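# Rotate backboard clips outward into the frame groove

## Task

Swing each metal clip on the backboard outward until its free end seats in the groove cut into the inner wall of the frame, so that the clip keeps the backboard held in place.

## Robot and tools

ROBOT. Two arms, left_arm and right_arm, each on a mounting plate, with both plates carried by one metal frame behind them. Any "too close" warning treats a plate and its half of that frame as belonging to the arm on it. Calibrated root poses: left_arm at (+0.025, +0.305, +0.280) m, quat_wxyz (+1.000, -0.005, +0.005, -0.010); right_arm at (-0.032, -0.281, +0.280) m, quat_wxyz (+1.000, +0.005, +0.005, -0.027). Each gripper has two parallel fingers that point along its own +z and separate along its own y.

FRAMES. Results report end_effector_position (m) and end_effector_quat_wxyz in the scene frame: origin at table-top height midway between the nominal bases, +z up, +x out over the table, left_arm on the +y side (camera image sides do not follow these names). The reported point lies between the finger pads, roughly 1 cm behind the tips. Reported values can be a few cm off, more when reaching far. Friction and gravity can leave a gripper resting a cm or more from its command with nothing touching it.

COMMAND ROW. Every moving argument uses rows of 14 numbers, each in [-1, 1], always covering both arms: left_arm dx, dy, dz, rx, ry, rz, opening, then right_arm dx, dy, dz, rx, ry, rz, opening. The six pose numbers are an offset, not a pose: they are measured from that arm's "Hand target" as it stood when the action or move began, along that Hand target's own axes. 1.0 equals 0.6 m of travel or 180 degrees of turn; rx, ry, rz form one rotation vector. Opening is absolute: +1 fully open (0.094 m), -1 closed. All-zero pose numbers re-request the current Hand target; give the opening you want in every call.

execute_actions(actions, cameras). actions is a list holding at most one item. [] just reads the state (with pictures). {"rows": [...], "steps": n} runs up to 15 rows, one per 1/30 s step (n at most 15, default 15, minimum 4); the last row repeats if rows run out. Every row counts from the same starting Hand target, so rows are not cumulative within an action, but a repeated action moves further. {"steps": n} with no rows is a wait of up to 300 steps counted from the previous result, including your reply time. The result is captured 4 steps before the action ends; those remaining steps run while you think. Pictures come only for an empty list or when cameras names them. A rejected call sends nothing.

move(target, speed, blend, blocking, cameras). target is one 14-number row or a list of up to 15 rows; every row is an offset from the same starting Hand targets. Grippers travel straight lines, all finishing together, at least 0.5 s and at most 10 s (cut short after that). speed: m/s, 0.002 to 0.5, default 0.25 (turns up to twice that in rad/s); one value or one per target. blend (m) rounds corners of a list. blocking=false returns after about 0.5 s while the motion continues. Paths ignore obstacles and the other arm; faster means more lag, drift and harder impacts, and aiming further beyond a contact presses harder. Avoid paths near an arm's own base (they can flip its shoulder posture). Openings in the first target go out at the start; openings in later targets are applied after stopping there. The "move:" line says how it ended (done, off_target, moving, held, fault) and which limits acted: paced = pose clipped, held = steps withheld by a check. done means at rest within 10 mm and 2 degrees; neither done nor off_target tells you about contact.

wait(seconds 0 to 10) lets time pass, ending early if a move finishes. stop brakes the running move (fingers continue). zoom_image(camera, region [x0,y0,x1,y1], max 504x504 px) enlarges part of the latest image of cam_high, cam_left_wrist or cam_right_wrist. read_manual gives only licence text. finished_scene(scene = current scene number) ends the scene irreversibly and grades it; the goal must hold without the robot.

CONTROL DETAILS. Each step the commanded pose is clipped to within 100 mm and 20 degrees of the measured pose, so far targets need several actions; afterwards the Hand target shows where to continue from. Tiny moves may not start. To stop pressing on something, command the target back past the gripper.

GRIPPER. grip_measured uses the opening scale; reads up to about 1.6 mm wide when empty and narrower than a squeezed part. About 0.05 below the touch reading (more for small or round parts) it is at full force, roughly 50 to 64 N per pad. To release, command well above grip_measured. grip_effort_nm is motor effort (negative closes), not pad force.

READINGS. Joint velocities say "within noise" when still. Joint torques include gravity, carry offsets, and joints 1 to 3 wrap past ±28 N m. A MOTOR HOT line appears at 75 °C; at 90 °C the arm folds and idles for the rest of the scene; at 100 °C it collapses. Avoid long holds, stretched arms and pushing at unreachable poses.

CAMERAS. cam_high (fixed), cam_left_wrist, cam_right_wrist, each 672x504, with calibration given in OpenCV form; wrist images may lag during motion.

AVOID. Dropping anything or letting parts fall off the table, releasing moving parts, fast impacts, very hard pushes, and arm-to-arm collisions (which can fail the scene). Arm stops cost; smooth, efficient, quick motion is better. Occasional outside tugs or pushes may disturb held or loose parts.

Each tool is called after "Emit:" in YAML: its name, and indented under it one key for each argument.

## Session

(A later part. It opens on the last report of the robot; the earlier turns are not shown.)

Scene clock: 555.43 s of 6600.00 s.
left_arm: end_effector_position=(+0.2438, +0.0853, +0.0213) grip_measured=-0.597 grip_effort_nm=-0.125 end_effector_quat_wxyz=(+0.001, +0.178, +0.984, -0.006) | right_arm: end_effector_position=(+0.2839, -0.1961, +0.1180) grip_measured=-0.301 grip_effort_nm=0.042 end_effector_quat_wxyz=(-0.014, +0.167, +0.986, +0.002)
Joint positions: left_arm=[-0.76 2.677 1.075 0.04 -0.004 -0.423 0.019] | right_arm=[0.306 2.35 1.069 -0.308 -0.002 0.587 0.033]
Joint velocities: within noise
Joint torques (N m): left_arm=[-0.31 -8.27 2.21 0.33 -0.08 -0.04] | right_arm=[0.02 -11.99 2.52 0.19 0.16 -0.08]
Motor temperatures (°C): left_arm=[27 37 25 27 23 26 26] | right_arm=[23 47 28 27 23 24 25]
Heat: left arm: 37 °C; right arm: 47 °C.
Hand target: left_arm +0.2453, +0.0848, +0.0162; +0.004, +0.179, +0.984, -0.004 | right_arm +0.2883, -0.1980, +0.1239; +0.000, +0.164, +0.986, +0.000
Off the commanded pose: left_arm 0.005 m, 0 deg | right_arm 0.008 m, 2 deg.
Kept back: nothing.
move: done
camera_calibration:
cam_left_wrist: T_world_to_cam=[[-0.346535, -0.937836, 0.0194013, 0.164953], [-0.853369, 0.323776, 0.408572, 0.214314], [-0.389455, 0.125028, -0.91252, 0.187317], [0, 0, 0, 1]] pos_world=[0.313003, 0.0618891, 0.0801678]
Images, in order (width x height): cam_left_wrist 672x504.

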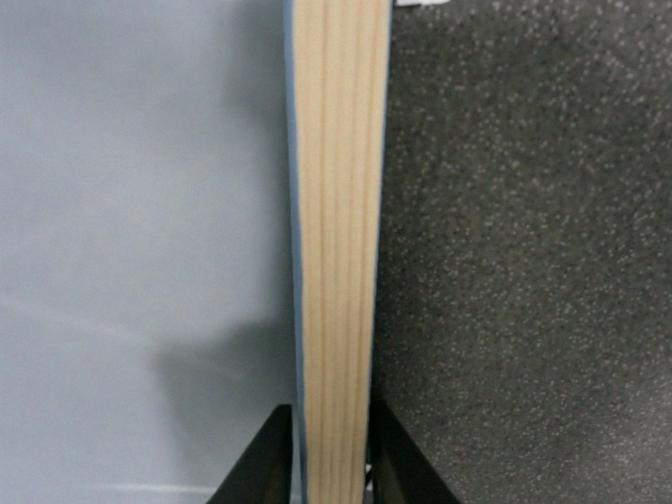

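Emit:
move:
  target:
    - [0,0,0,0,0,0,-0.68, 0,0,0,0,0,0,-0.3]
    - [0,0,0,0,0,0,-0.77, 0,0,0,0,0,0,-0.3]
  speed: 0.05
  cameras: ["cam_left_wrist"]

Emit:
zoom_image:
  camera: "cam_left_wrist"
  region: [250, 300, 550, 500]

Emit:
move:
  target:
    - [0,0,-0.02,0,0,0,-0.4, 0,0,0,0,0,0,-0.3]
    - [-0.02,0,-0.07,0,0,0,-0.1, 0,0,0,0,0,0,-0.3]
  speed: 0.1
  cameras: ["cam_left_wrist"]

Emit:
zoom_image:
  camera: "cam_left_wrist"
  region: [250, 250, 550, 500]

Scene clock: 557.57 s of 6600.00 s.
left_arm: end_effector_position=(+0.2439, +0.0852, +0.0213) grip_measured=-0.751 grip_effort_nm=-1.004 end_effector_quat_wxyz=(+0.001, +0.178, +0.984, -0.007) | right_arm: end_effector_position=(+0.2839, -0.1961, +0.1180) grip_measured=-0.301 grip_effort_nm=0.046 end_effector_quat_wxyz=(-0.014, +0.167, +0.986, +0.002)
Joint positions: left_arm=[-0.76 2.677 1.075 0.04 -0.004 -0.423 0.012] | right_arm=[0.306 2.35 1.069 -0.308 -0.002 0.587 0.033]
Joint velocities: within noise
Joint torques (N m): left_arm=[-0.31 -8.28 2.18 0.33 -0.09 -0.03] | right_arm=[0.16 -12.12 2.59 0.15 0.13 -0.05]
Motor temperatures (°C): left_arm=[27 37 25 27 23 26 26] | right_arm=[23 47 28 27 23 24 25]
Heat: left arm: 37 °C; right arm: 47 °C.
Hand target: left_arm +0.2453, +0.0848, +0.0162; +0.004, +0.179, +0.984, -0.005 | right_arm +0.2883, -0.1980, +0.1239; +0.000, +0.164, +0.986, +0.000
Off the commanded pose: left_arm 0.005 m, 0 deg | right_arm 0.008 m, 2 deg.
Kept back: nothing.
move: done
camera_calibration:
cam_left_wrist: T_world_to_cam=[[-0.346536, -0.93783, 0.0197165, 0.164867], [-0.853593, 0.323986, 0.407935, 0.214522], [-0.388962, 0.124534, -0.912798, 0.187316], [0, 0, 0, 1]] pos_world=[0.313106, 0.061788, 0.0802194]
Images, in order (width x height): cam_left_wrist 672x504.

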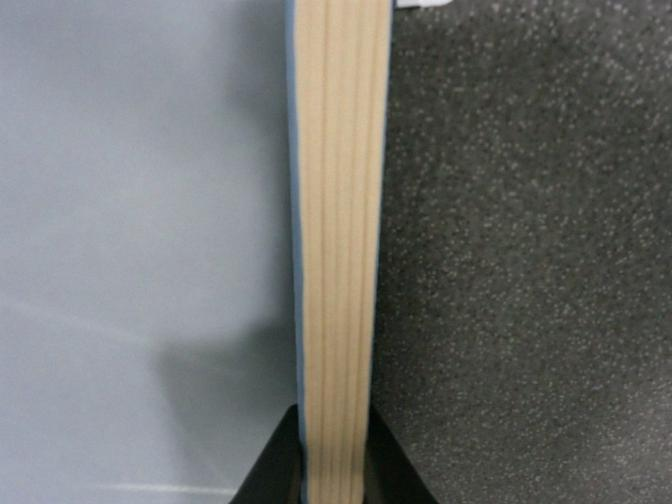

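Scaled by 1.680 from the camera's 672x504 image, which has a finer 960x720 frame.

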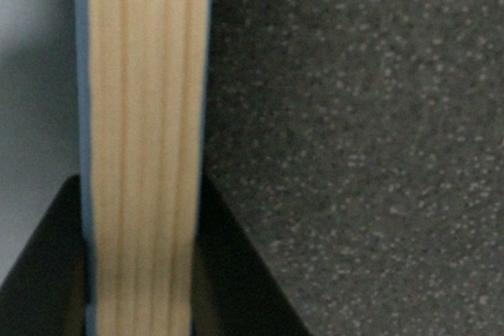

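Scene clock: 559.73 s of 6600.00 s.
left_arm: end_effector_position=(+0.2529, +0.0803, +0.0520) grip_measured=-0.103 grip_effort_nm=0.168 end_effector_quat_wxyz=(+0.001, +0.177, +0.984, -0.006) | right_arm: end_effector_position=(+0.2839, -0.1961, +0.1180) grip_measured=-0.301 grip_effort_nm=0.046 end_effector_quat_wxyz=(-0.014, +0.167, +0.986, +0.002)
Joint positions: left_arm=[-0.753 2.571 1.067 -0.058 -0.005 -0.416 0.042] | right_arm=[0.306 2.35 1.069 -0.308 -0.002 0.587 0.033]
Joint velocities: within noise
Joint torques (N m): left_arm=[0.21 -12.14 1.42 0.11 -0.07 0.03] | right_arm=[0.09 -12.18 2.52 0.19 0.13 -0.05]
Motor temperatures (°C): left_arm=[27 38 25 27 23 26 26] | right_arm=[23 48 28 27 23 24 25]
Heat: left arm: 38 °C; right arm: 48 °C.
Hand target: left_arm +0.2563, +0.0809, +0.0584; +0.004, +0.179, +0.984, -0.005 | right_arm +0.2883, -0.1980, +0.1239; +0.000, +0.164, +0.986, +0.000
Off the commanded pose: left_arm 0.007 m, 0 deg | right_arm 0.008 m, 2 deg.
Kept back: nothing.
move: done
camera_calibration:
cam_left_wrist: T_world_to_cam=[[-0.345822, -0.938108, 0.0189895, 0.162656], [-0.853729, 0.322985, 0.408445, 0.211309], [-0.389299, 0.125037, -0.912585, 0.219432], [0, 0, 0, 1]] pos_world=[0.322076, 0.056902, 0.110853]
Images, in order (width x height): cam_left_wrist 672x504.

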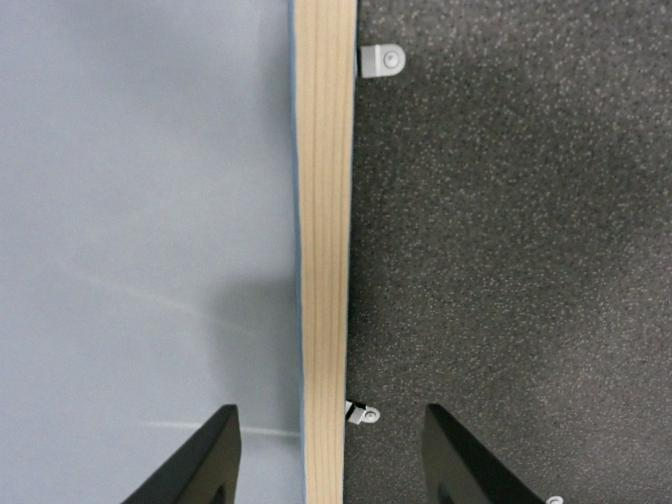

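Scaled by 1.680 from the camera's 672x504 image, which has a finer 960x720 frame.

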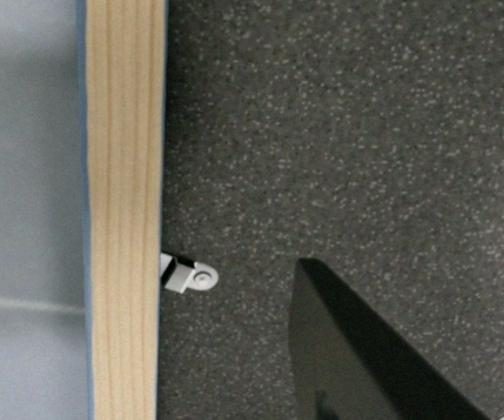

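Emit:
move:
  target:
    - [0.0206,0.0007,0.035,0,0,0,-0.1, 0,0,0,0,0,0,-0.3]
    - [0.0206,0.0007,0.066,0,0,0,-0.1, 0,0,0,0,0,0,-0.3]
  speed: 0.07
  cameras: ["cam_left_wrist"]

Emit:
zoom_image:
  camera: "cam_left_wrist"
  region: [250, 300, 550, 500]

Scene clock: 561.37 s of 6600.00 s.
left_arm: end_effector_position=(+0.2429, +0.0884, +0.0219) grip_measured=-0.103 grip_effort_nm=0.168 end_effector_quat_wxyz=(-0.002, +0.178, +0.984, -0.004) | right_arm: end_effector_position=(+0.2839, -0.1961, +0.1180) grip_measured=-0.301 grip_effort_nm=0.042 end_effector_quat_wxyz=(-0.014, +0.167, +0.986, +0.002)
Joint positions: left_arm=[-0.755 2.674 1.069 0.035 -0.005 -0.416 0.042] | right_arm=[0.306 2.35 1.069 -0.308 -0.002 0.587 0.033]
Joint velocities: within noise
Joint torques (N m): left_arm=[-0.65 -8.8 2.06 0.35 -0.07 -0.08] | right_arm=[0.18 -12.08 2.54 0.19 0.13 -0.08]
Motor temperatures (°C): left_arm=[27 38 25 27 23 26 26] | right_arm=[23 48 28 27 23 24 25]
Heat: left arm: 38 °C; right arm: 48 °C.
Hand target: left_arm +0.2451, +0.0853, +0.0186; +0.004, +0.179, +0.984, -0.005 | right_arm +0.2883, -0.1980, +0.1239; +0.000, +0.164, +0.986, +0.000
Off the commanded pose: left_arm 0.005 m, 1 deg | right_arm 0.008 m, 2 deg.
Kept back: nothing.
move: done
camera_calibration:
cam_left_wrist: T_world_to_cam=[[-0.347971, -0.937368, 0.0160501, 0.167951], [-0.850835, 0.322945, 0.414472, 0.211643], [-0.393696, 0.130568, -0.90992, 0.187566], [0, 0, 0, 1]] pos_world=[0.312359, 0.0645926, 0.0802542]
Images, in order (width x height): cam_left_wrist 672x504.

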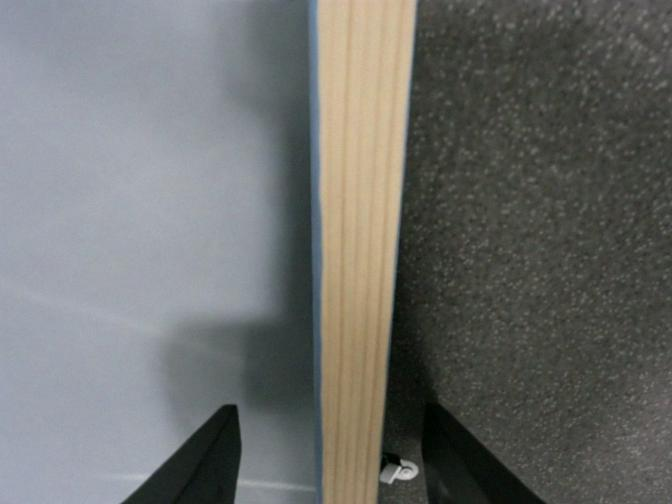

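Scaled by 1.680 from the camera's 672x504 image, which has a finer 960x720 frame.

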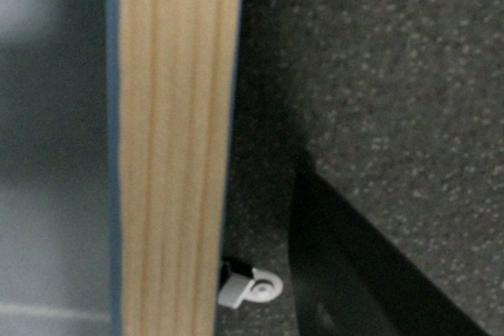

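Emit:
move:
  target:
    - [0,0,-0.002,0,0,0,-0.45, 0,0,0,0,0,0,-0.3]
    - [0,0,-0.002,0,0,0,-0.62, 0,0,0,0,0,0,-0.3]
  speed: 0.05
  cameras: ["cam_left_wrist"]

Emit:
zoom_image:
  camera: "cam_left_wrist"
  region: [250, 300, 550, 500]

Scene clock: 566.30 s of 6600.00 s.
left_arm: end_effector_position=(+0.2431, +0.0881, +0.0219) grip_measured=-0.617 grip_effort_nm=-0.125 end_effector_quat_wxyz=(-0.002, +0.178, +0.984, -0.005) | right_arm: end_effector_position=(+0.2839, -0.1961, +0.1180) grip_measured=-0.301 grip_effort_nm=0.042 end_effector_quat_wxyz=(-0.014, +0.167, +0.986, +0.002)
Joint positions: left_arm=[-0.755 2.674 1.069 0.037 -0.004 -0.416 0.018] | right_arm=[0.306 2.35 1.069 -0.308 -0.002 0.587 0.033]
Joint velocities: within noise
Joint torques (N m): left_arm=[-0.65 -9.21 1.88 0.31 -0.08 -0.1] | right_arm=[0.14 -12.03 2.51 0.18 0.16 -0.07]
Motor temperatures (°C): left_arm=[27 38 25 27 23 26 26] | right_arm=[23 48 28 27 23 24 25]
Heat: left arm: 38 °C; right arm: 48 °C.
Hand target: left_arm +0.2451, +0.0854, +0.0198; +0.004, +0.179, +0.984, -0.005 | right_arm +0.2883, -0.1980, +0.1239; +0.000, +0.164, +0.986, +0.000
Off the commanded pose: left_arm 0.004 m, 1 deg | right_arm 0.008 m, 2 deg.
Kept back: nothing.
move: done
camera_calibration:
cam_left_wrist: T_world_to_cam=[[-0.347966, -0.937353, 0.0170199, 0.167711], [-0.851182, 0.323482, 0.413339, 0.211996], [-0.39295, 0.129341, -0.910418, 0.187633], [0, 0, 0, 1]] pos_world=[0.312535, 0.0643583, 0.0803443]
Images, in order (width x height): cam_left_wrist 672x504.

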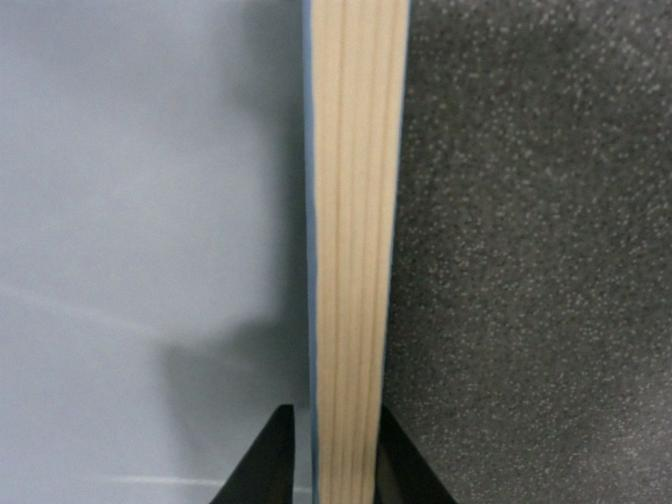

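Scaled by 1.680 from the camera's 672x504 image, which has a finer 960x720 frame.

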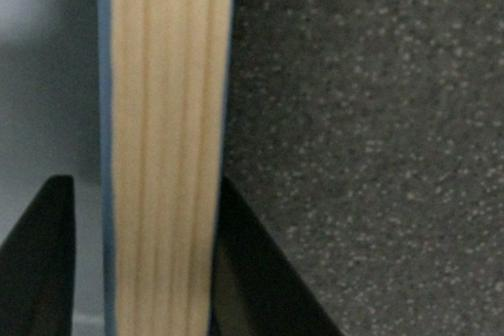

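Emit:
move:
  target:
    - [0,0,0.001,0,0,0,-0.7, 0,0,0,0,0,0,-0.3]
    - [0,0,0.001,0,0,0,-0.77, 0,0,0,0,0,0,-0.3]
  speed: 0.05
  cameras: ["cam_left_wrist"]

Emit:
move:
  target:
    - [0,0,-0.02,0,0,0,-0.4, 0,0,0,0,0,0,-0.3]
    - [-0.02,0,-0.07,0,0,0,-0.1, 0,0,0,0,0,0,-0.3]
  speed: 0.1
  cameras: ["cam_left_wrist"]

Emit:
zoom_image:
  camera: "cam_left_wrist"
  region: [250, 250, 550, 500]

Scene clock: 568.43 s of 6600.00 s.
left_arm: end_effector_position=(+0.2429, +0.0871, +0.0219) grip_measured=-0.752 grip_effort_nm=-0.999 end_effector_quat_wxyz=(-0.001, +0.179, +0.984, -0.006) | right_arm: end_effector_position=(+0.2839, -0.1961, +0.1180) grip_measured=-0.301 grip_effort_nm=0.042 end_effector_quat_wxyz=(-0.014, +0.167, +0.986, +0.002)
Joint positions: left_arm=[-0.757 2.674 1.069 0.039 -0.003 -0.416 0.012] | right_arm=[0.306 2.35 1.069 -0.308 -0.002 0.587 0.033]
Joint velocities: within noise
Joint torques (N m): left_arm=[-0.49 -8.99 1.99 0.3 -0.09 -0.09] | right_arm=[0.08 -12.15 2.59 0.17 0.14 -0.07]
Motor temperatures (°C): left_arm=[27 37 25 27 23 26 26] | right_arm=[23 48 28 27 23 24 25]
Heat: left arm: 37 °C; right arm: 48 °C.
Hand target: left_arm +0.2451, +0.0853, +0.0192; +0.004, +0.179, +0.984, -0.005 | right_arm +0.2883, -0.1980, +0.1239; +0.000, +0.164, +0.986, +0.000
Off the commanded pose: left_arm 0.004 m, 1 deg | right_arm 0.008 m, 2 deg.
Kept back: nothing.
move: done
camera_calibration:
cam_left_wrist: T_world_to_cam=[[-0.349739, -0.936647, 0.0193557, 0.167011], [-0.850811, 0.326202, 0.411961, 0.211857], [-0.392176, 0.127611, -0.910996, 0.187675], [0, 0, 0, 1]] pos_world=[0.312263, 0.0633724, 0.0804617]
Images, in order (width x height): cam_left_wrist 672x504.

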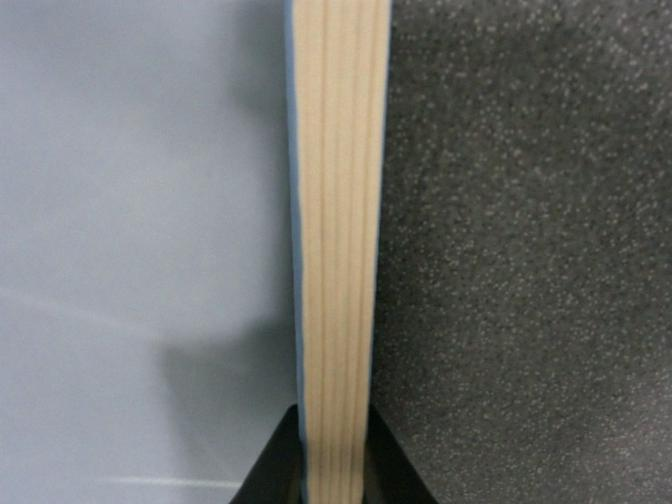

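Scene clock: 570.60 s of 6600.00 s.
left_arm: end_effector_position=(+0.2534, +0.0797, +0.0550) grip_measured=-0.103 grip_effort_nm=0.164 end_effector_quat_wxyz=(+0.002, +0.177, +0.984, -0.007) | right_arm: end_effector_position=(+0.2839, -0.1961, +0.1180) grip_measured=-0.301 grip_effort_nm=0.051 end_effector_quat_wxyz=(-0.014, +0.167, +0.986, +0.002)
Joint positions: left_arm=[-0.752 2.56 1.063 -0.064 -0.003 -0.416 0.042] | right_arm=[0.306 2.35 1.069 -0.308 -0.002 0.587 0.033]
Joint velocities: within noise
Joint torques (N m): left_arm=[0.23 -12.19 1.24 0.11 -0.09 0.03] | right_arm=[-0.03 -12.04 2.54 0.17 0.11 -0.07]
Motor temperatures (°C): left_arm=[27 38 25 27 23 26 26] | right_arm=[23 48 28 27 23 24 25]
Heat: left arm: 38 °C; right arm: 48 °C.
Hand target: left_arm +0.2560, +0.0816, +0.0613; +0.004, +0.179, +0.984, -0.005 | right_arm +0.2883, -0.1980, +0.1239; +0.000, +0.164, +0.986, +0.000
Off the commanded pose: left_arm 0.007 m, 0 deg | right_arm 0.008 m, 2 deg.
Kept back: nothing.
move: done
camera_calibration:
cam_left_wrist: T_world_to_cam=[[-0.346177, -0.937935, 0.0209603, 0.1622], [-0.853958, 0.324277, 0.406941, 0.210767], [-0.388481, 0.122974, -0.913214, 0.222488], [0, 0, 0, 1]] pos_world=[0.322569, 0.0564261, 0.11401]
Images, in order (width x height): cam_left_wrist 672x504.

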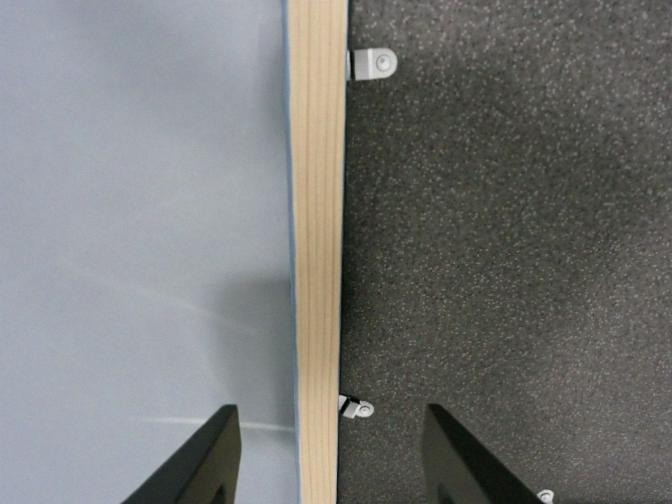

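Scaled by 1.680 from the camera's 672x504 image, which has a finer 960x720 frame.

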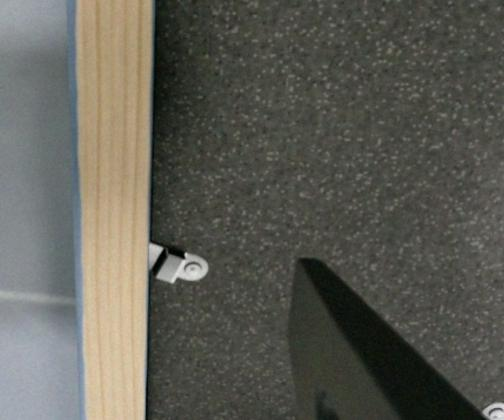

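Emit:
move:
  target:
    - [0.0233,-0.004,0.035,0,0,0,-0.1, 0,0,0,0,0,0,-0.3]
    - [0.0233,-0.004,0.069,0,0,0,-0.1, 0,0,0,0,0,0,-0.3]
  speed: 0.07
  cameras: ["cam_left_wrist"]

Emit:
zoom_image:
  camera: "cam_left_wrist"
  region: [250, 300, 550, 500]

Scene clock: 572.20 s of 6600.00 s.
left_arm: end_effector_position=(+0.2397, +0.0863, +0.0230) grip_measured=-0.103 grip_effort_nm=0.164 end_effector_quat_wxyz=(-0.002, +0.181, +0.983, -0.004) | right_arm: end_effector_position=(+0.2839, -0.1961, +0.1180) grip_measured=-0.301 grip_effort_nm=0.046 end_effector_quat_wxyz=(-0.014, +0.167, +0.986, +0.002)
Joint positions: left_arm=[-0.767 2.669 1.064 0.036 -0.004 -0.423 0.042] | right_arm=[0.306 2.35 1.069 -0.308 -0.002 0.587 0.033]
Joint velocities: within noise
Joint torques (N m): left_arm=[-0.46 -8.79 2.03 0.34 -0.09 -0.12] | right_arm=[0.17 -12.03 2.47 0.15 0.13 -0.09]
Motor temperatures (°C): left_arm=[27 38 25 27 23 26 26] | right_arm=[23 48 28 27 23 24 25]
Heat: left arm: 38 °C; right arm: 48 °C.
Hand target: left_arm +0.2424, +0.0838, +0.0198; +0.004, +0.179, +0.984, -0.004 | right_arm +0.2883, -0.1980, +0.1239; +0.000, +0.164, +0.986, +0.000
Off the commanded pose: left_arm 0.005 m, 1 deg | right_arm 0.008 m, 2 deg.
Kept back: nothing.
move: done
camera_calibration:
cam_left_wrist: T_world_to_cam=[[-0.353321, -0.935351, 0.0167921, 0.165923], [-0.848779, 0.328064, 0.414667, 0.208197], [-0.393368, 0.132258, -0.909818, 0.187438], [0, 0, 0, 1]] pos_world=[0.309069, 0.0621039, 0.0814157]
Images, in order (width x height): cam_left_wrist 672x504.

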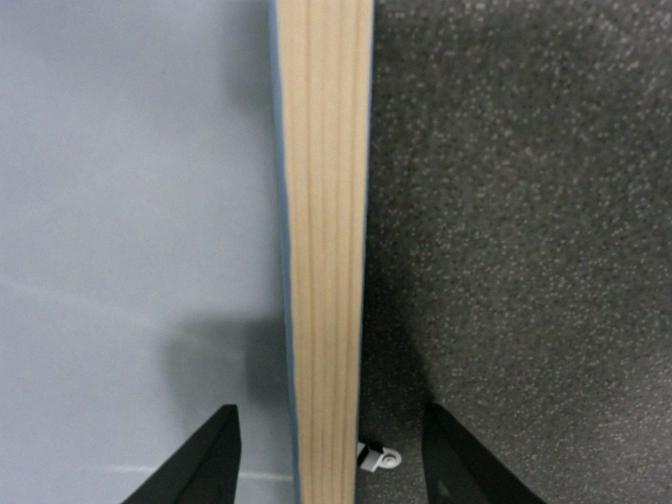

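Scaled by 1.680 from the camera's 672x504 image, which has a finer 960x720 frame.

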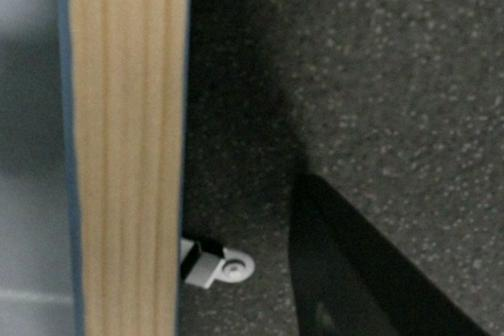

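Emit:
move:
  target:
    - [0,0,0,0,0,0,-0.45, 0,0,0,0,0,0,-0.3]
    - [0,0,0,0,0,0,-0.62, 0,0,0,0,0,0,-0.3]
    - [0,0,0,0,0,0,-0.74, 0,0,0,0,0,0,-0.3]
  speed: 0.05
  cameras: ["cam_left_wrist"]

Emit:
move:
  target:
    - [0,0,-0.02,0,0,0,-0.4, 0,0,0,0,0,0,-0.3]
    - [-0.02,0,-0.07,0,0,0,-0.1, 0,0,0,0,0,0,-0.3]
  speed: 0.1
  cameras: ["cam_left_wrist"]

Emit:
zoom_image:
  camera: "cam_left_wrist"
  region: [250, 250, 550, 500]

Scene clock: 575.73 s of 6600.00 s.
left_arm: end_effector_position=(+0.2404, +0.0865, +0.0230) grip_measured=-0.738 grip_effort_nm=-0.696 end_effector_quat_wxyz=(-0.001, +0.181, +0.984, -0.003) | right_arm: end_effector_position=(+0.2839, -0.1961, +0.1180) grip_measured=-0.301 grip_effort_nm=0.046 end_effector_quat_wxyz=(-0.014, +0.167, +0.986, +0.002)
Joint positions: left_arm=[-0.767 2.669 1.064 0.037 -0.007 -0.424 0.012] | right_arm=[0.306 2.35 1.069 -0.308 -0.002 0.587 0.033]
Joint velocities: left_arm=[0.002 0.012 -0.002 -0.095 0.037 0.051 -0.004] | right_arm=[within noise]
Joint torques (N m): left_arm=[-0.5 -8.79 2.04 0.32 -0.04 -0.11] | right_arm=[0.03 -11.99 2.47 0.2 0.14 -0.07]
Motor temperatures (°C): left_arm=[27 38 25 27 23 26 26] | right_arm=[23 49 28 27 23 24 25]
Heat: left arm: 38 °C; right arm: 49 °C.
Hand target: left_arm +0.2424, +0.0837, +0.0198; +0.004, +0.179, +0.984, -0.005 | right_arm +0.2883, -0.1980, +0.1239; +0.000, +0.164, +0.986, +0.000
Off the commanded pose: left_arm 0.005 m, 1 deg | right_arm 0.008 m, 2 deg.
Kept back: nothing.
move: done
camera_calibration:
cam_left_wrist: T_world_to_cam=[[-0.35228, -0.935788, 0.0141375, 0.166211], [-0.850497, 0.326403, 0.412452, 0.209269], [-0.390582, 0.133275, -0.91087, 0.186919], [0, 0, 0, 1]] pos_world=[0.309543, 0.0623206, 0.0815955]
Images, in order (width x height): cam_left_wrist 672x504.

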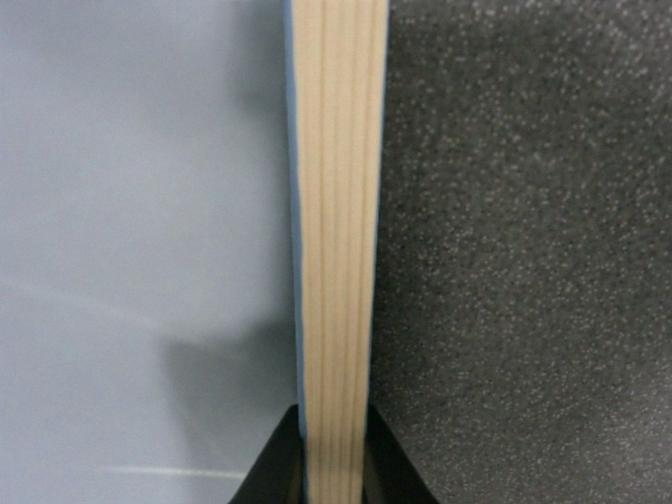

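Scene clock: 577.90 s of 6600.00 s.
left_arm: end_effector_position=(+0.2512, +0.0786, +0.0556) grip_measured=-0.103 grip_effort_nm=0.168 end_effector_quat_wxyz=(+0.003, +0.178, +0.984, -0.006) | right_arm: end_effector_position=(+0.2839, -0.1961, +0.1180) grip_measured=-0.301 grip_effort_nm=0.037 end_effector_quat_wxyz=(-0.014, +0.167, +0.986, +0.002)
Joint positions: left_arm=[-0.762 2.557 1.059 -0.062 -0.007 -0.424 0.042] | right_arm=[0.306 2.35 1.069 -0.308 -0.002 0.587 0.033]
Joint velocities: within noise
Joint torques (N m): left_arm=[0.21 -12.18 1.2 0.11 -0.05 0.02] | right_arm=[0.18 -12.1 2.5 0.16 0.12 -0.09]
Motor temperatures (°C): left_arm=[27 38 25 27 23 26 26] | right_arm=[23 49 28 27 23 24 25]
Heat: left arm: 38 °C; right arm: 49 °C.
Hand target: left_arm +0.2532, +0.0800, +0.0619; +0.004, +0.179, +0.984, -0.005 | right_arm +0.2883, -0.1980, +0.1239; +0.000, +0.164, +0.986, +0.000
Off the commanded pose: left_arm 0.007 m, 0 deg | right_arm 0.008 m, 2 deg.
Kept back: nothing.
move: done
camera_calibration:
cam_left_wrist: T_world_to_cam=[[-0.347621, -0.93747, 0.0175841, 0.160868], [-0.854557, 0.324482, 0.405516, 0.209208], [-0.385865, 0.125939, -0.913919, 0.221451], [0, 0, 0, 1]] pos_world=[0.320151, 0.0550349, 0.114722]
Images, in order (width x height): cam_left_wrist 672x504.

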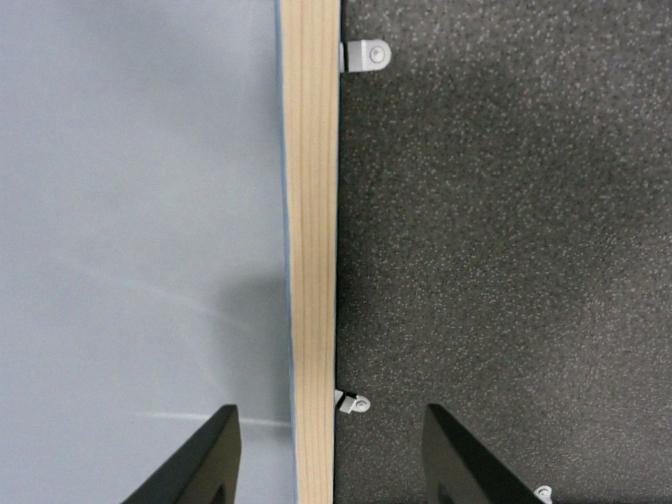

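Scaled by 1.680 from the camera's 672x504 image, which has a finer 960x720 frame.

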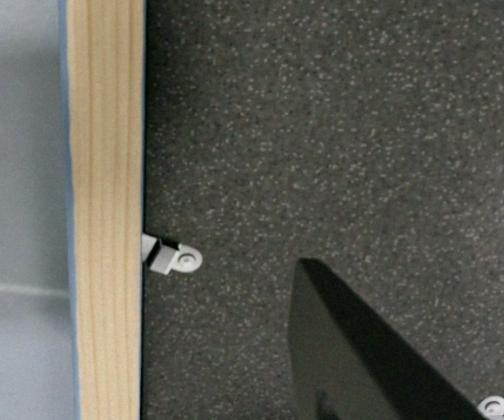

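Emit:
move:
  target:
    - [0.0173,0.0005,0.035,0,0,0,-0.1, 0,0,0,0,0,0,-0.3]
    - [0.0173,0.0005,0.0745,0,0,0,-0.1, 0,0,0,0,0,0,-0.3]
  speed: 0.07
  cameras: ["cam_left_wrist"]

Emit:
zoom_image:
  camera: "cam_left_wrist"
  region: [250, 300, 550, 500]

Scene clock: 579.73 s of 6600.00 s.
left_arm: end_effector_position=(+0.2431, +0.0859, +0.0215) grip_measured=-0.103 grip_effort_nm=0.168 end_effector_quat_wxyz=(+0.000, +0.178, +0.984, -0.004) | right_arm: end_effector_position=(+0.2839, -0.1961, +0.1180) grip_measured=-0.301 grip_effort_nm=0.051 end_effector_quat_wxyz=(-0.014, +0.167, +0.986, +0.002)
Joint positions: left_arm=[-0.762 2.677 1.075 0.035 -0.007 -0.424 0.042] | right_arm=[0.306 2.35 1.069 -0.308 -0.002 0.587 0.033]
Joint velocities: within noise
Joint torques (N m): left_arm=[-0.64 -8.47 2.09 0.34 -0.05 -0.08] | right_arm=[-0.05 -12 2.54 0.17 0.11 -0.06]
Motor temperatures (°C): left_arm=[27 38 25 27 23 26 26] | right_arm=[23 49 28 27 23 24 25]
Heat: left arm: 38 °C; right arm: 49 °C.
Hand target: left_arm +0.2440, +0.0835, +0.0171; +0.004, +0.179, +0.984, -0.004 | right_arm +0.2883, -0.1980, +0.1239; +0.000, +0.164, +0.986, +0.000
Off the commanded pose: left_arm 0.005 m, 0 deg | right_arm 0.008 m, 2 deg.
Kept back: nothing.
move: done
camera_calibration:
cam_left_wrist: T_world_to_cam=[[-0.347629, -0.937511, 0.0150581, 0.16563], [-0.852763, 0.322799, 0.410605, 0.213325], [-0.389807, 0.129897, -0.911689, 0.186796], [0, 0, 0, 1]] pos_world=[0.312308, 0.0621544, 0.0802139]
Images, in order (width x height): cam_left_wrist 672x504.

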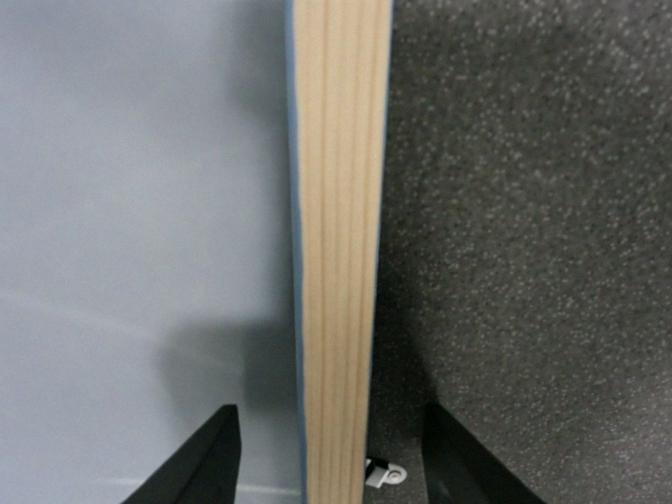

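Scaled by 1.680 from the camera's 672x504 image, which has a finer 960x720 frame.

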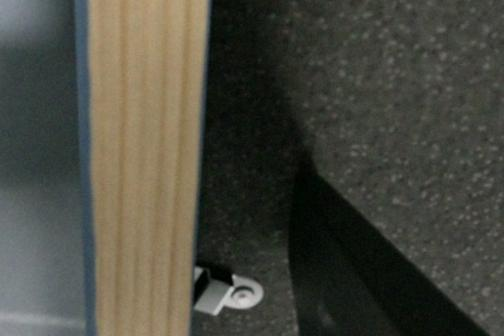

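Emit:
execute_actions:
  actions: []
  cameras: ["cam_left_wrist"]

Scene clock: 580.70 s of 6600.00 s.
left_arm: end_effector_position=(+0.2432, +0.0858, +0.0215) grip_measured=-0.103 grip_effort_nm=0.168 end_effector_quat_wxyz=(+0.000, +0.178, +0.984, -0.004) | right_arm: end_effector_position=(+0.2839, -0.1961, +0.1180) grip_measured=-0.301 grip_effort_nm=0.046 end_effector_quat_wxyz=(-0.014, +0.167, +0.986, +0.002)
Joint positions: left_arm=[-0.762 2.677 1.075 0.036 -0.007 -0.424 0.042] | right_arm=[0.306 2.35 1.069 -0.308 -0.002 0.587 0.033]
Joint velocities: within noise
Joint torques (N m): left_arm=[-0.62 -8.49 2.1 0.34 -0.05 -0.09] | right_arm=[0.1 -12.03 2.41 0.13 0.17 -0.07]
Motor temperatures (°C): left_arm=[27 38 25 27 23 26 26] | right_arm=[23 49 28 27 23 24 25]
Heat: left arm: 38 °C; right arm: 49 °C.
Hand target: left_arm +0.2440, +0.0835, +0.0171; +0.004, +0.179, +0.984, -0.004 | right_arm +0.2883, -0.1980, +0.1239; +0.000, +0.164, +0.986, +0.000
Off the commanded pose: left_arm 0.005 m, 0 deg | right_arm 0.008 m, 2 deg.
Steps of this call (1-29: nothing new was sent). Readings (end_effector_position of left_arm | right_arm):
1: (+0.2431, +0.0859, +0.0215) | (+0.2839, -0.1961, +0.1180)
2: (+0.2431, +0.0859, +0.0215) | (+0.2839, -0.1961, +0.1180)
4: (+0.2432, +0.0859, +0.0215) | (+0.2839, -0.1961, +0.1180)
8: (+0.2432, +0.0859, +0.0215) | (+0.2839, -0.1961, +0.1180)
29: the state above
camera_calibration:
cam_left_wrist: T_world_to_cam=[[-0.347627, -0.937507, 0.0153738, 0.165544], [-0.852988, 0.323011, 0.409969, 0.213533], [-0.389315, 0.129403, -0.91197, 0.186796], [0, 0, 0, 1]] pos_world=[0.312411, 0.062053, 0.080265]
Images, in order (width x height): cam_left_wrist 672x504.

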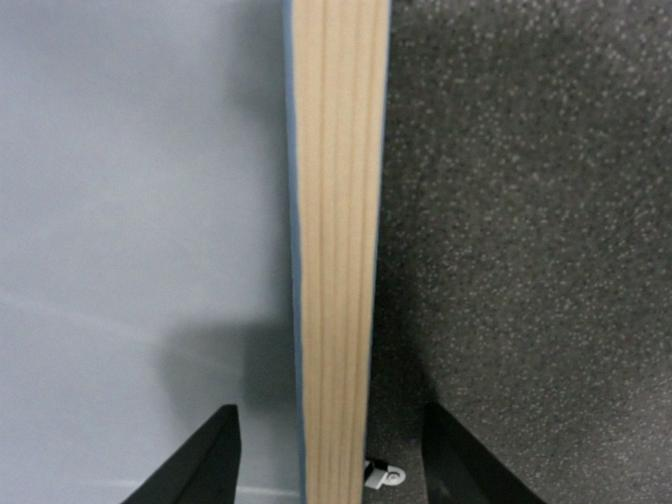

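Emit:
move:
  target:
    - [0,0,-0.02,0,0,0,-0.1,0,0,0,0,0,0,-0.3]
    - [0.008,0,-0.02,0,0,0,-0.1,0,0,0,0,0,0,-0.3]
    - [0.004,0,0,0,0,0,-0.1,0,0,0,0,0,0,-0.3]
  speed: 0.05
  cameras: ["cam_left_wrist"]

Emit:
zoom_image:
  camera: "cam_left_wrist"
  region: [200, 340, 480, 504]

Scene clock: 581.93 s of 6600.00 s.
left_arm: end_effector_position=(+0.2408, +0.0856, +0.0216) grip_measured=-0.103 grip_effort_nm=0.168 end_effector_quat_wxyz=(+0.001, +0.181, +0.984, -0.005) | right_arm: end_effector_position=(+0.2839, -0.1961, +0.1180) grip_measured=-0.301 grip_effort_nm=0.042 end_effector_quat_wxyz=(-0.014, +0.167, +0.986, +0.002)
Joint positions: left_arm=[-0.768 2.675 1.065 0.045 -0.007 -0.425 0.042] | right_arm=[0.306 2.35 1.069 -0.308 -0.002 0.587 0.033]
Joint velocities: within noise
Joint torques (N m): left_arm=[-0.39 -8.4 2.03 0.33 -0.05 -0.11] | right_arm=[0.1 -12.12 2.58 0.16 0.16 -0.05]
Motor temperatures (°C): left_arm=[27 38 25 27 23 26 26] | right_arm=[23 49 28 27 23 24 25]
Heat: left arm: 38 °C; right arm: 49 °C.
Hand target: left_arm +0.2418, +0.0843, +0.0171; +0.004, +0.179, +0.984, -0.004 | right_arm +0.2883, -0.1980, +0.1239; +0.000, +0.164, +0.986, +0.000
Off the commanded pose: left_arm 0.005 m, 0 deg | right_arm 0.008 m, 2 deg.
Kept back: nothing.
move: done
camera_calibration:
cam_left_wrist: T_world_to_cam=[[-0.35227, -0.935761, 0.0160424, 0.165462], [-0.851844, 0.327685, 0.408637, 0.210789], [-0.387643, 0.130285, -0.912556, 0.185484], [0, 0, 0, 1]] pos_world=[0.309749, 0.0615942, 0.0804743]
Images, in order (width x height): cam_left_wrist 672x504.

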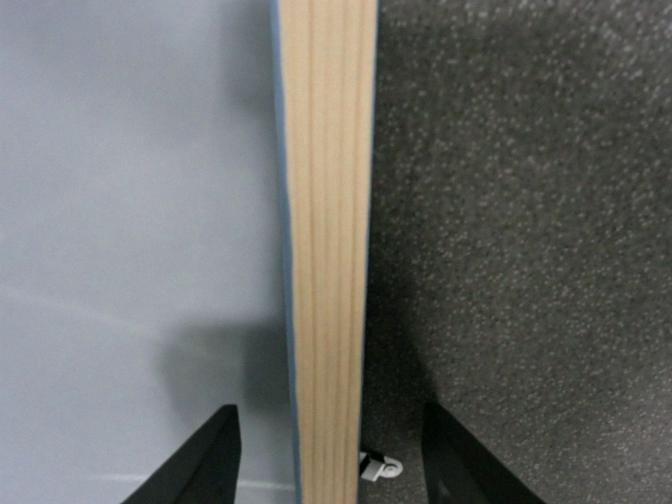

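Scaled by 1.800 from the camera's 672x504 image, which has a finer 960x720 frame.

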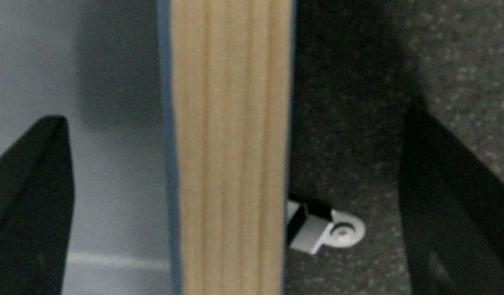

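Emit:
move:
  target:
    - [0,0,0,0,0,0,-0.45,0,0,0,0,0,0,-0.3]
    - [0,0,0,0,0,0,-0.62,0,0,0,0,0,0,-0.3]
  speed: 0.05
  cameras: ["cam_left_wrist"]

Emit:
zoom_image:
  camera: "cam_left_wrist"
  region: [200, 340, 480, 504]

Scene clock: 584.23 s of 6600.00 s.
left_arm: end_effector_position=(+0.2408, +0.0856, +0.0216) grip_measured=-0.617 grip_effort_nm=-0.120 end_effector_quat_wxyz=(+0.001, +0.181, +0.984, -0.005) | right_arm: end_effector_position=(+0.2839, -0.1961, +0.1180) grip_measured=-0.301 grip_effort_nm=0.042 end_effector_quat_wxyz=(-0.014, +0.167, +0.986, +0.002)
Joint positions: left_arm=[-0.768 2.675 1.065 0.045 -0.007 -0.425 0.018] | right_arm=[0.306 2.35 1.069 -0.308 -0.002 0.587 0.033]
Joint velocities: within noise
Joint torques (N m): left_arm=[-0.39 -8.4 2.03 0.33 -0.05 -0.11] | right_arm=[0.17 -12.12 2.4 0.21 0.13 -0.09]
Motor temperatures (°C): left_arm=[27 37 25 27 23 26 26] | right_arm=[23 49 28 27 23 24 25]
Heat: left arm: 37 °C; right arm: 49 °C.
Hand target: left_arm +0.2418, +0.0843, +0.0171; +0.005, +0.179, +0.984, -0.005 | right_arm +0.2883, -0.1980, +0.1239; +0.000, +0.164, +0.986, +0.000
Off the commanded pose: left_arm 0.005 m, 0 deg | right_arm 0.008 m, 2 deg.
Kept back: nothing.
move: done
camera_calibration:
cam_left_wrist: T_world_to_cam=[[-0.352269, -0.935758, 0.0162007, 0.165418], [-0.851956, 0.327791, 0.408319, 0.210893], [-0.387398, 0.130036, -0.912696, 0.185485], [0, 0, 0, 1]] pos_world=[0.3098, 0.0615432, 0.0805]
Images, in order (width x height): cam_left_wrist 672x504.

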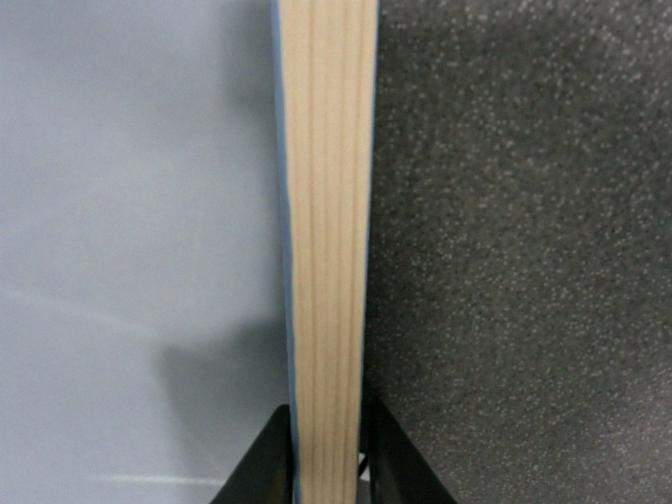

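Scaled by 1.800 from the camera's 672x504 image, which has a finer 960x720 frame.

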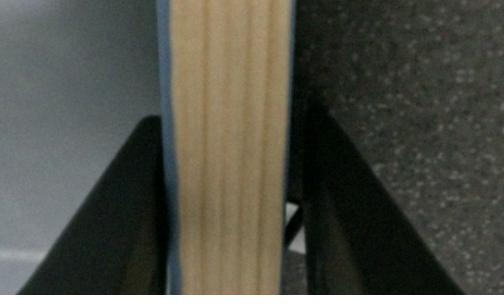

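Emit:
move:
  target:
    - [0,0,0,0,0,0,-0.72,0,0,0,0,0,0,-0.3]
    - [0,0,0,0,0,0,-0.77,0,0,0,0,0,0,-0.3]
  speed: 0.05
  cameras: ["cam_left_wrist"]

Emit:
zoom_image:
  camera: "cam_left_wrist"
  region: [200, 340, 480, 504]

Scene clock: 586.37 s of 6600.00 s.
left_arm: end_effector_position=(+0.2412, +0.0859, +0.0216) grip_measured=-0.751 grip_effort_nm=-0.999 end_effector_quat_wxyz=(+0.002, +0.180, +0.984, -0.004) | right_arm: end_effector_position=(+0.2839, -0.1961, +0.1180) grip_measured=-0.301 grip_effort_nm=0.042 end_effector_quat_wxyz=(-0.014, +0.167, +0.986, +0.002)
Joint positions: left_arm=[-0.768 2.675 1.065 0.045 -0.01 -0.425 0.012] | right_arm=[0.306 2.35 1.069 -0.308 -0.002 0.587 0.033]
Joint velocities: within noise
Joint torques (N m): left_arm=[-0.38 -8.4 2.03 0.33 -0.02 -0.1] | right_arm=[0.1 -12.07 2.61 0.16 0.19 -0.08]
Motor temperatures (°C): left_arm=[27 37 25 27 23 26 26] | right_arm=[23 49 28 27 23 24 25]
Heat: left arm: 37 °C; right arm: 49 °C.
Hand target: left_arm +0.2418, +0.0843, +0.0171; +0.004, +0.179, +0.984, -0.005 | right_arm +0.2883, -0.1980, +0.1239; +0.000, +0.164, +0.986, +0.000
Off the commanded pose: left_arm 0.005 m, 0 deg | right_arm 0.008 m, 2 deg.
Kept back: nothing.
move: done
camera_calibration:
cam_left_wrist: T_world_to_cam=[[-0.351922, -0.935928, 0.0137734, 0.165835], [-0.852858, 0.326681, 0.407324, 0.211406], [-0.385726, 0.1316, -0.91318, 0.185043], [0, 0, 0, 1]] pos_world=[0.310035, 0.0617956, 0.0805825]
Images, in order (width x height): cam_left_wrist 672x504.

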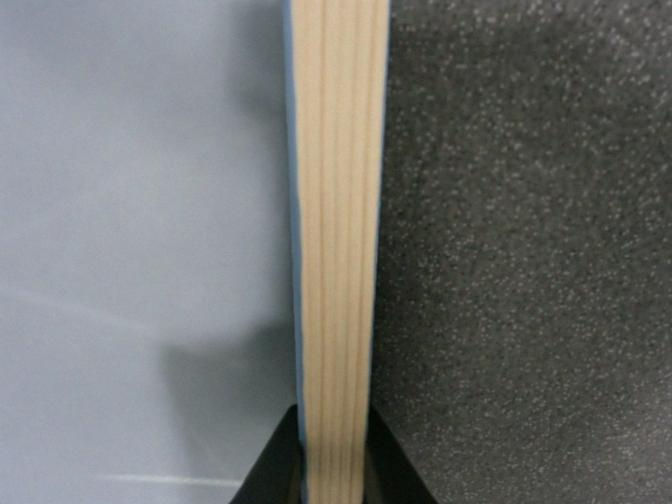

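Scaled by 1.800 from the camera's 672x504 image, which has a finer 960x720 frame.

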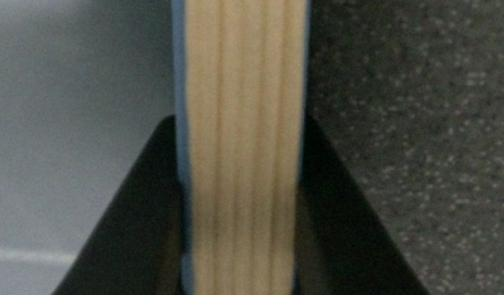

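Emit:
move:
  target:
    - [0,0,0,0,0,0,-0.4,0,0,0,0,0,0,-0.3]
    - [0,0,-0.02,0,0,0,-0.4,0,0,0,0,0,0,-0.3]
    - [-0.02,0,-0.07,0,0,0,-0.4,0,0,0,0,0,0,-0.3]
  speed: 0.08
  cameras: ["cam_left_wrist"]

Emit:
zoom_image:
  camera: "cam_left_wrist"
  region: [250, 250, 550, 500]

Scene clock: 588.40 s of 6600.00 s.
left_arm: end_effector_position=(+0.2502, +0.0803, +0.0530) grip_measured=-0.403 grip_effort_nm=0.164 end_effector_quat_wxyz=(+0.003, +0.177, +0.984, -0.004) | right_arm: end_effector_position=(+0.2839, -0.1961, +0.1180) grip_measured=-0.301 grip_effort_nm=0.032 end_effector_quat_wxyz=(-0.014, +0.167, +0.986, +0.002)
Joint positions: left_arm=[-0.761 2.564 1.054 -0.051 -0.01 -0.425 0.028] | right_arm=[0.306 2.35 1.069 -0.308 -0.002 0.587 0.033]
Joint velocities: within noise
Joint torques (N m): left_arm=[0.21 -12.01 1.43 0.11 -0.01 0.04] | right_arm=[-0.02 -11.95 2.59 0.19 0.14 -0.06]
Motor temperatures (°C): left_arm=[27 37 25 27 23 26 26] | right_arm=[23 49 28 27 23 24 25]
Heat: left arm: 37 °C; right arm: 49 °C.
Hand target: left_arm +0.2527, +0.0806, +0.0592; +0.004, +0.179, +0.984, -0.005 | right_arm +0.2883, -0.1980, +0.1239; +0.000, +0.164, +0.986, +0.000
Off the commanded pose: left_arm 0.007 m, 0 deg | right_arm 0.008 m, 2 deg.
Kept back: nothing.
move: done
camera_calibration:
cam_left_wrist: T_world_to_cam=[[-0.345838, -0.938177, 0.0148472, 0.161978], [-0.855714, 0.321852, 0.405174, 0.209376], [-0.384903, 0.127419, -0.914119, 0.218138], [0, 0, 0, 1]] pos_world=[0.319146, 0.056781, 0.112165]
Images, in order (width x height): cam_left_wrist 672x504.

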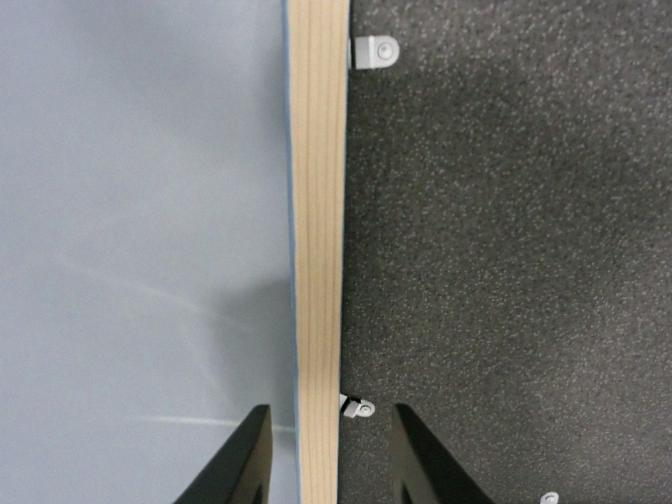

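Scaled by 1.680 from the camera's 672x504 image, which has a finer 960x720 frame.

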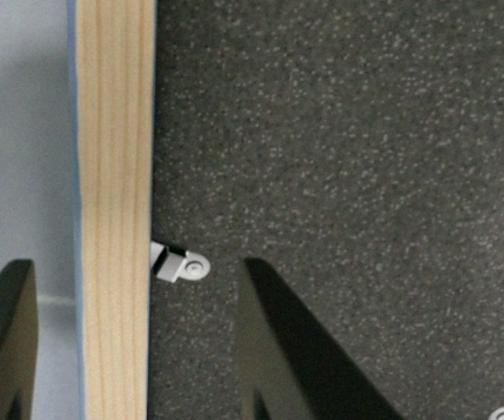

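Emit:
move:
  target:
    - [0.0225,0,0.05,0,0,0,-0.1,0,0,0,0,0,0,-0.3]
    - [0.0225,0,0.0702,0,0,0,-0.1,0,0,0,0,0,0,-0.3]
  speed: 0.06
  cameras: ["cam_left_wrist"]

Emit:
zoom_image:
  camera: "cam_left_wrist"
  region: [200, 340, 480, 504]

Scene clock: 590.47 s of 6600.00 s.
left_arm: end_effector_position=(+0.2397, +0.0875, +0.0213) grip_measured=-0.103 grip_effort_nm=0.168 end_effector_quat_wxyz=(+0.001, +0.180, +0.984, -0.003) | right_arm: end_effector_position=(+0.2839, -0.1961, +0.1180) grip_measured=-0.301 grip_effort_nm=0.046 end_effector_quat_wxyz=(-0.014, +0.167, +0.986, +0.002)
Joint positions: left_arm=[-0.767 2.675 1.059 0.049 -0.01 -0.426 0.042] | right_arm=[0.306 2.35 1.069 -0.308 -0.002 0.587 0.033]
Joint velocities: within noise
Joint torques (N m): left_arm=[-0.59 -8.42 2.04 0.35 -0.03 -0.11] | right_arm=[0.02 -12.12 2.45 0.2 0.15 -0.09]
Motor temperatures (°C): left_arm=[27 37 25 27 23 26 26] | right_arm=[23 49 28 27 23 24 25]
Heat: left arm: 37 °C; right arm: 49 °C.
Hand target: left_arm +0.2404, +0.0847, +0.0169; +0.005, +0.179, +0.984, -0.005 | right_arm +0.2883, -0.1980, +0.1239; +0.000, +0.164, +0.986, +0.000
Off the commanded pose: left_arm 0.005 m, 0 deg | right_arm 0.008 m, 2 deg.
Kept back: nothing.
move: done
camera_calibration:
cam_left_wrist: T_world_to_cam=[[-0.351216, -0.936204, 0.0130104, 0.166653], [-0.852211, 0.325399, 0.409696, 0.209644], [-0.387793, 0.132804, -0.912129, 0.184342], [0, 0, 0, 1]] pos_world=[0.308678, 0.0633223, 0.080085]
Images, in order (width x height): cam_left_wrist 672x504.

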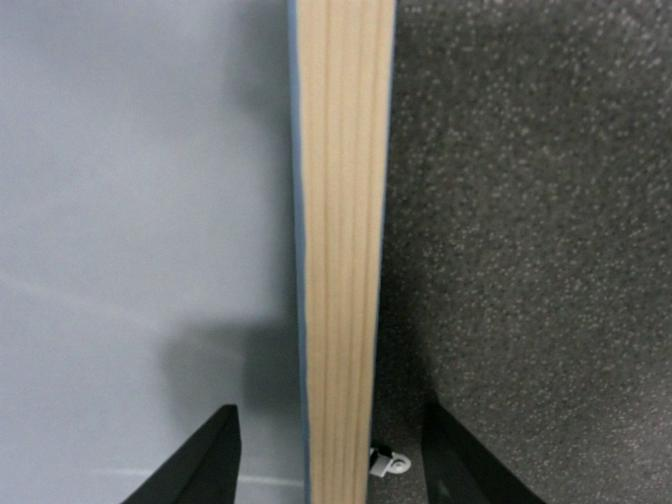

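Scaled by 1.800 from the camera's 672x504 image, which has a finer 960x720 frame.

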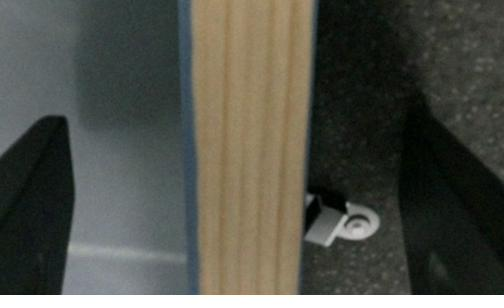

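Emit:
move:
  target:
    - [0,0,-0.02,0,0,0,-0.1,0,0,0,0,0,0,-0.3]
    - [0.007,-0.007,-0.02,0,0,0,-0.1,0,0,0,0,0,0,-0.3]
    - [0.003,-0.003,0,0,0,0,-0.1,0,0,0,0,0,0,-0.3]
  speed: 0.05
  cameras: ["cam_left_wrist"]

Emit:
zoom_image:
  camera: "cam_left_wrist"
  region: [200, 340, 480, 504]

Scene clock: 591.73 s of 6600.00 s.
left_arm: end_effector_position=(+0.2361, +0.0843, +0.0214) grip_measured=-0.103 grip_effort_nm=0.164 end_effector_quat_wxyz=(+0.002, +0.182, +0.983, -0.004) | right_arm: end_effector_position=(+0.2839, -0.1961, +0.1180) grip_measured=-0.301 grip_effort_nm=0.042 end_effector_quat_wxyz=(-0.014, +0.167, +0.986, +0.002)
Joint positions: left_arm=[-0.783 2.674 1.056 0.053 -0.01 -0.437 0.042] | right_arm=[0.306 2.35 1.069 -0.308 -0.002 0.587 0.033]
Joint velocities: within noise
Joint torques (N m): left_arm=[0.01 -8.4 1.99 0.34 -0.03 -0.08] | right_arm=[0.08 -12.01 2.44 0.16 0.15 -0.08]
Motor temperatures (°C): left_arm=[27 37 25 27 23 26 26] | right_arm=[23 49 28 27 23 24 25]
Heat: left arm: 37 °C; right arm: 49 °C.
Hand target: left_arm +0.2381, +0.0837, +0.0169; +0.004, +0.179, +0.984, -0.005 | right_arm +0.2883, -0.1980, +0.1239; +0.000, +0.164, +0.986, +0.000
Off the commanded pose: left_arm 0.005 m, 1 deg | right_arm 0.008 m, 2 deg.
Kept back: nothing.
move: done
camera_calibration:
cam_left_wrist: T_world_to_cam=[[-0.355491, -0.934576, 0.0139346, 0.163275], [-0.851298, 0.329897, 0.407995, 0.207023], [-0.385899, 0.133176, -0.912878, 0.183021], [0, 0, 0, 1]] pos_world=[0.304908, 0.0599222, 0.0803366]
Images, in order (width x height): cam_left_wrist 672x504.

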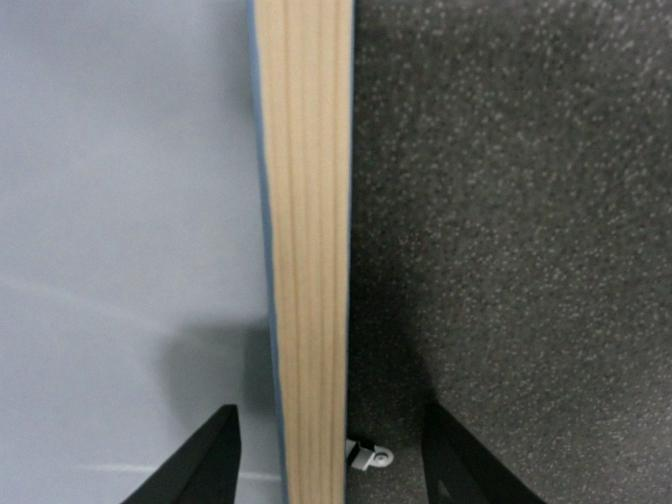

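Scaled by 1.800 from the camera's 672x504 image, which has a finer 960x720 frame.

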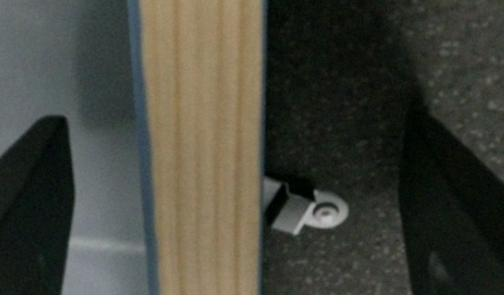

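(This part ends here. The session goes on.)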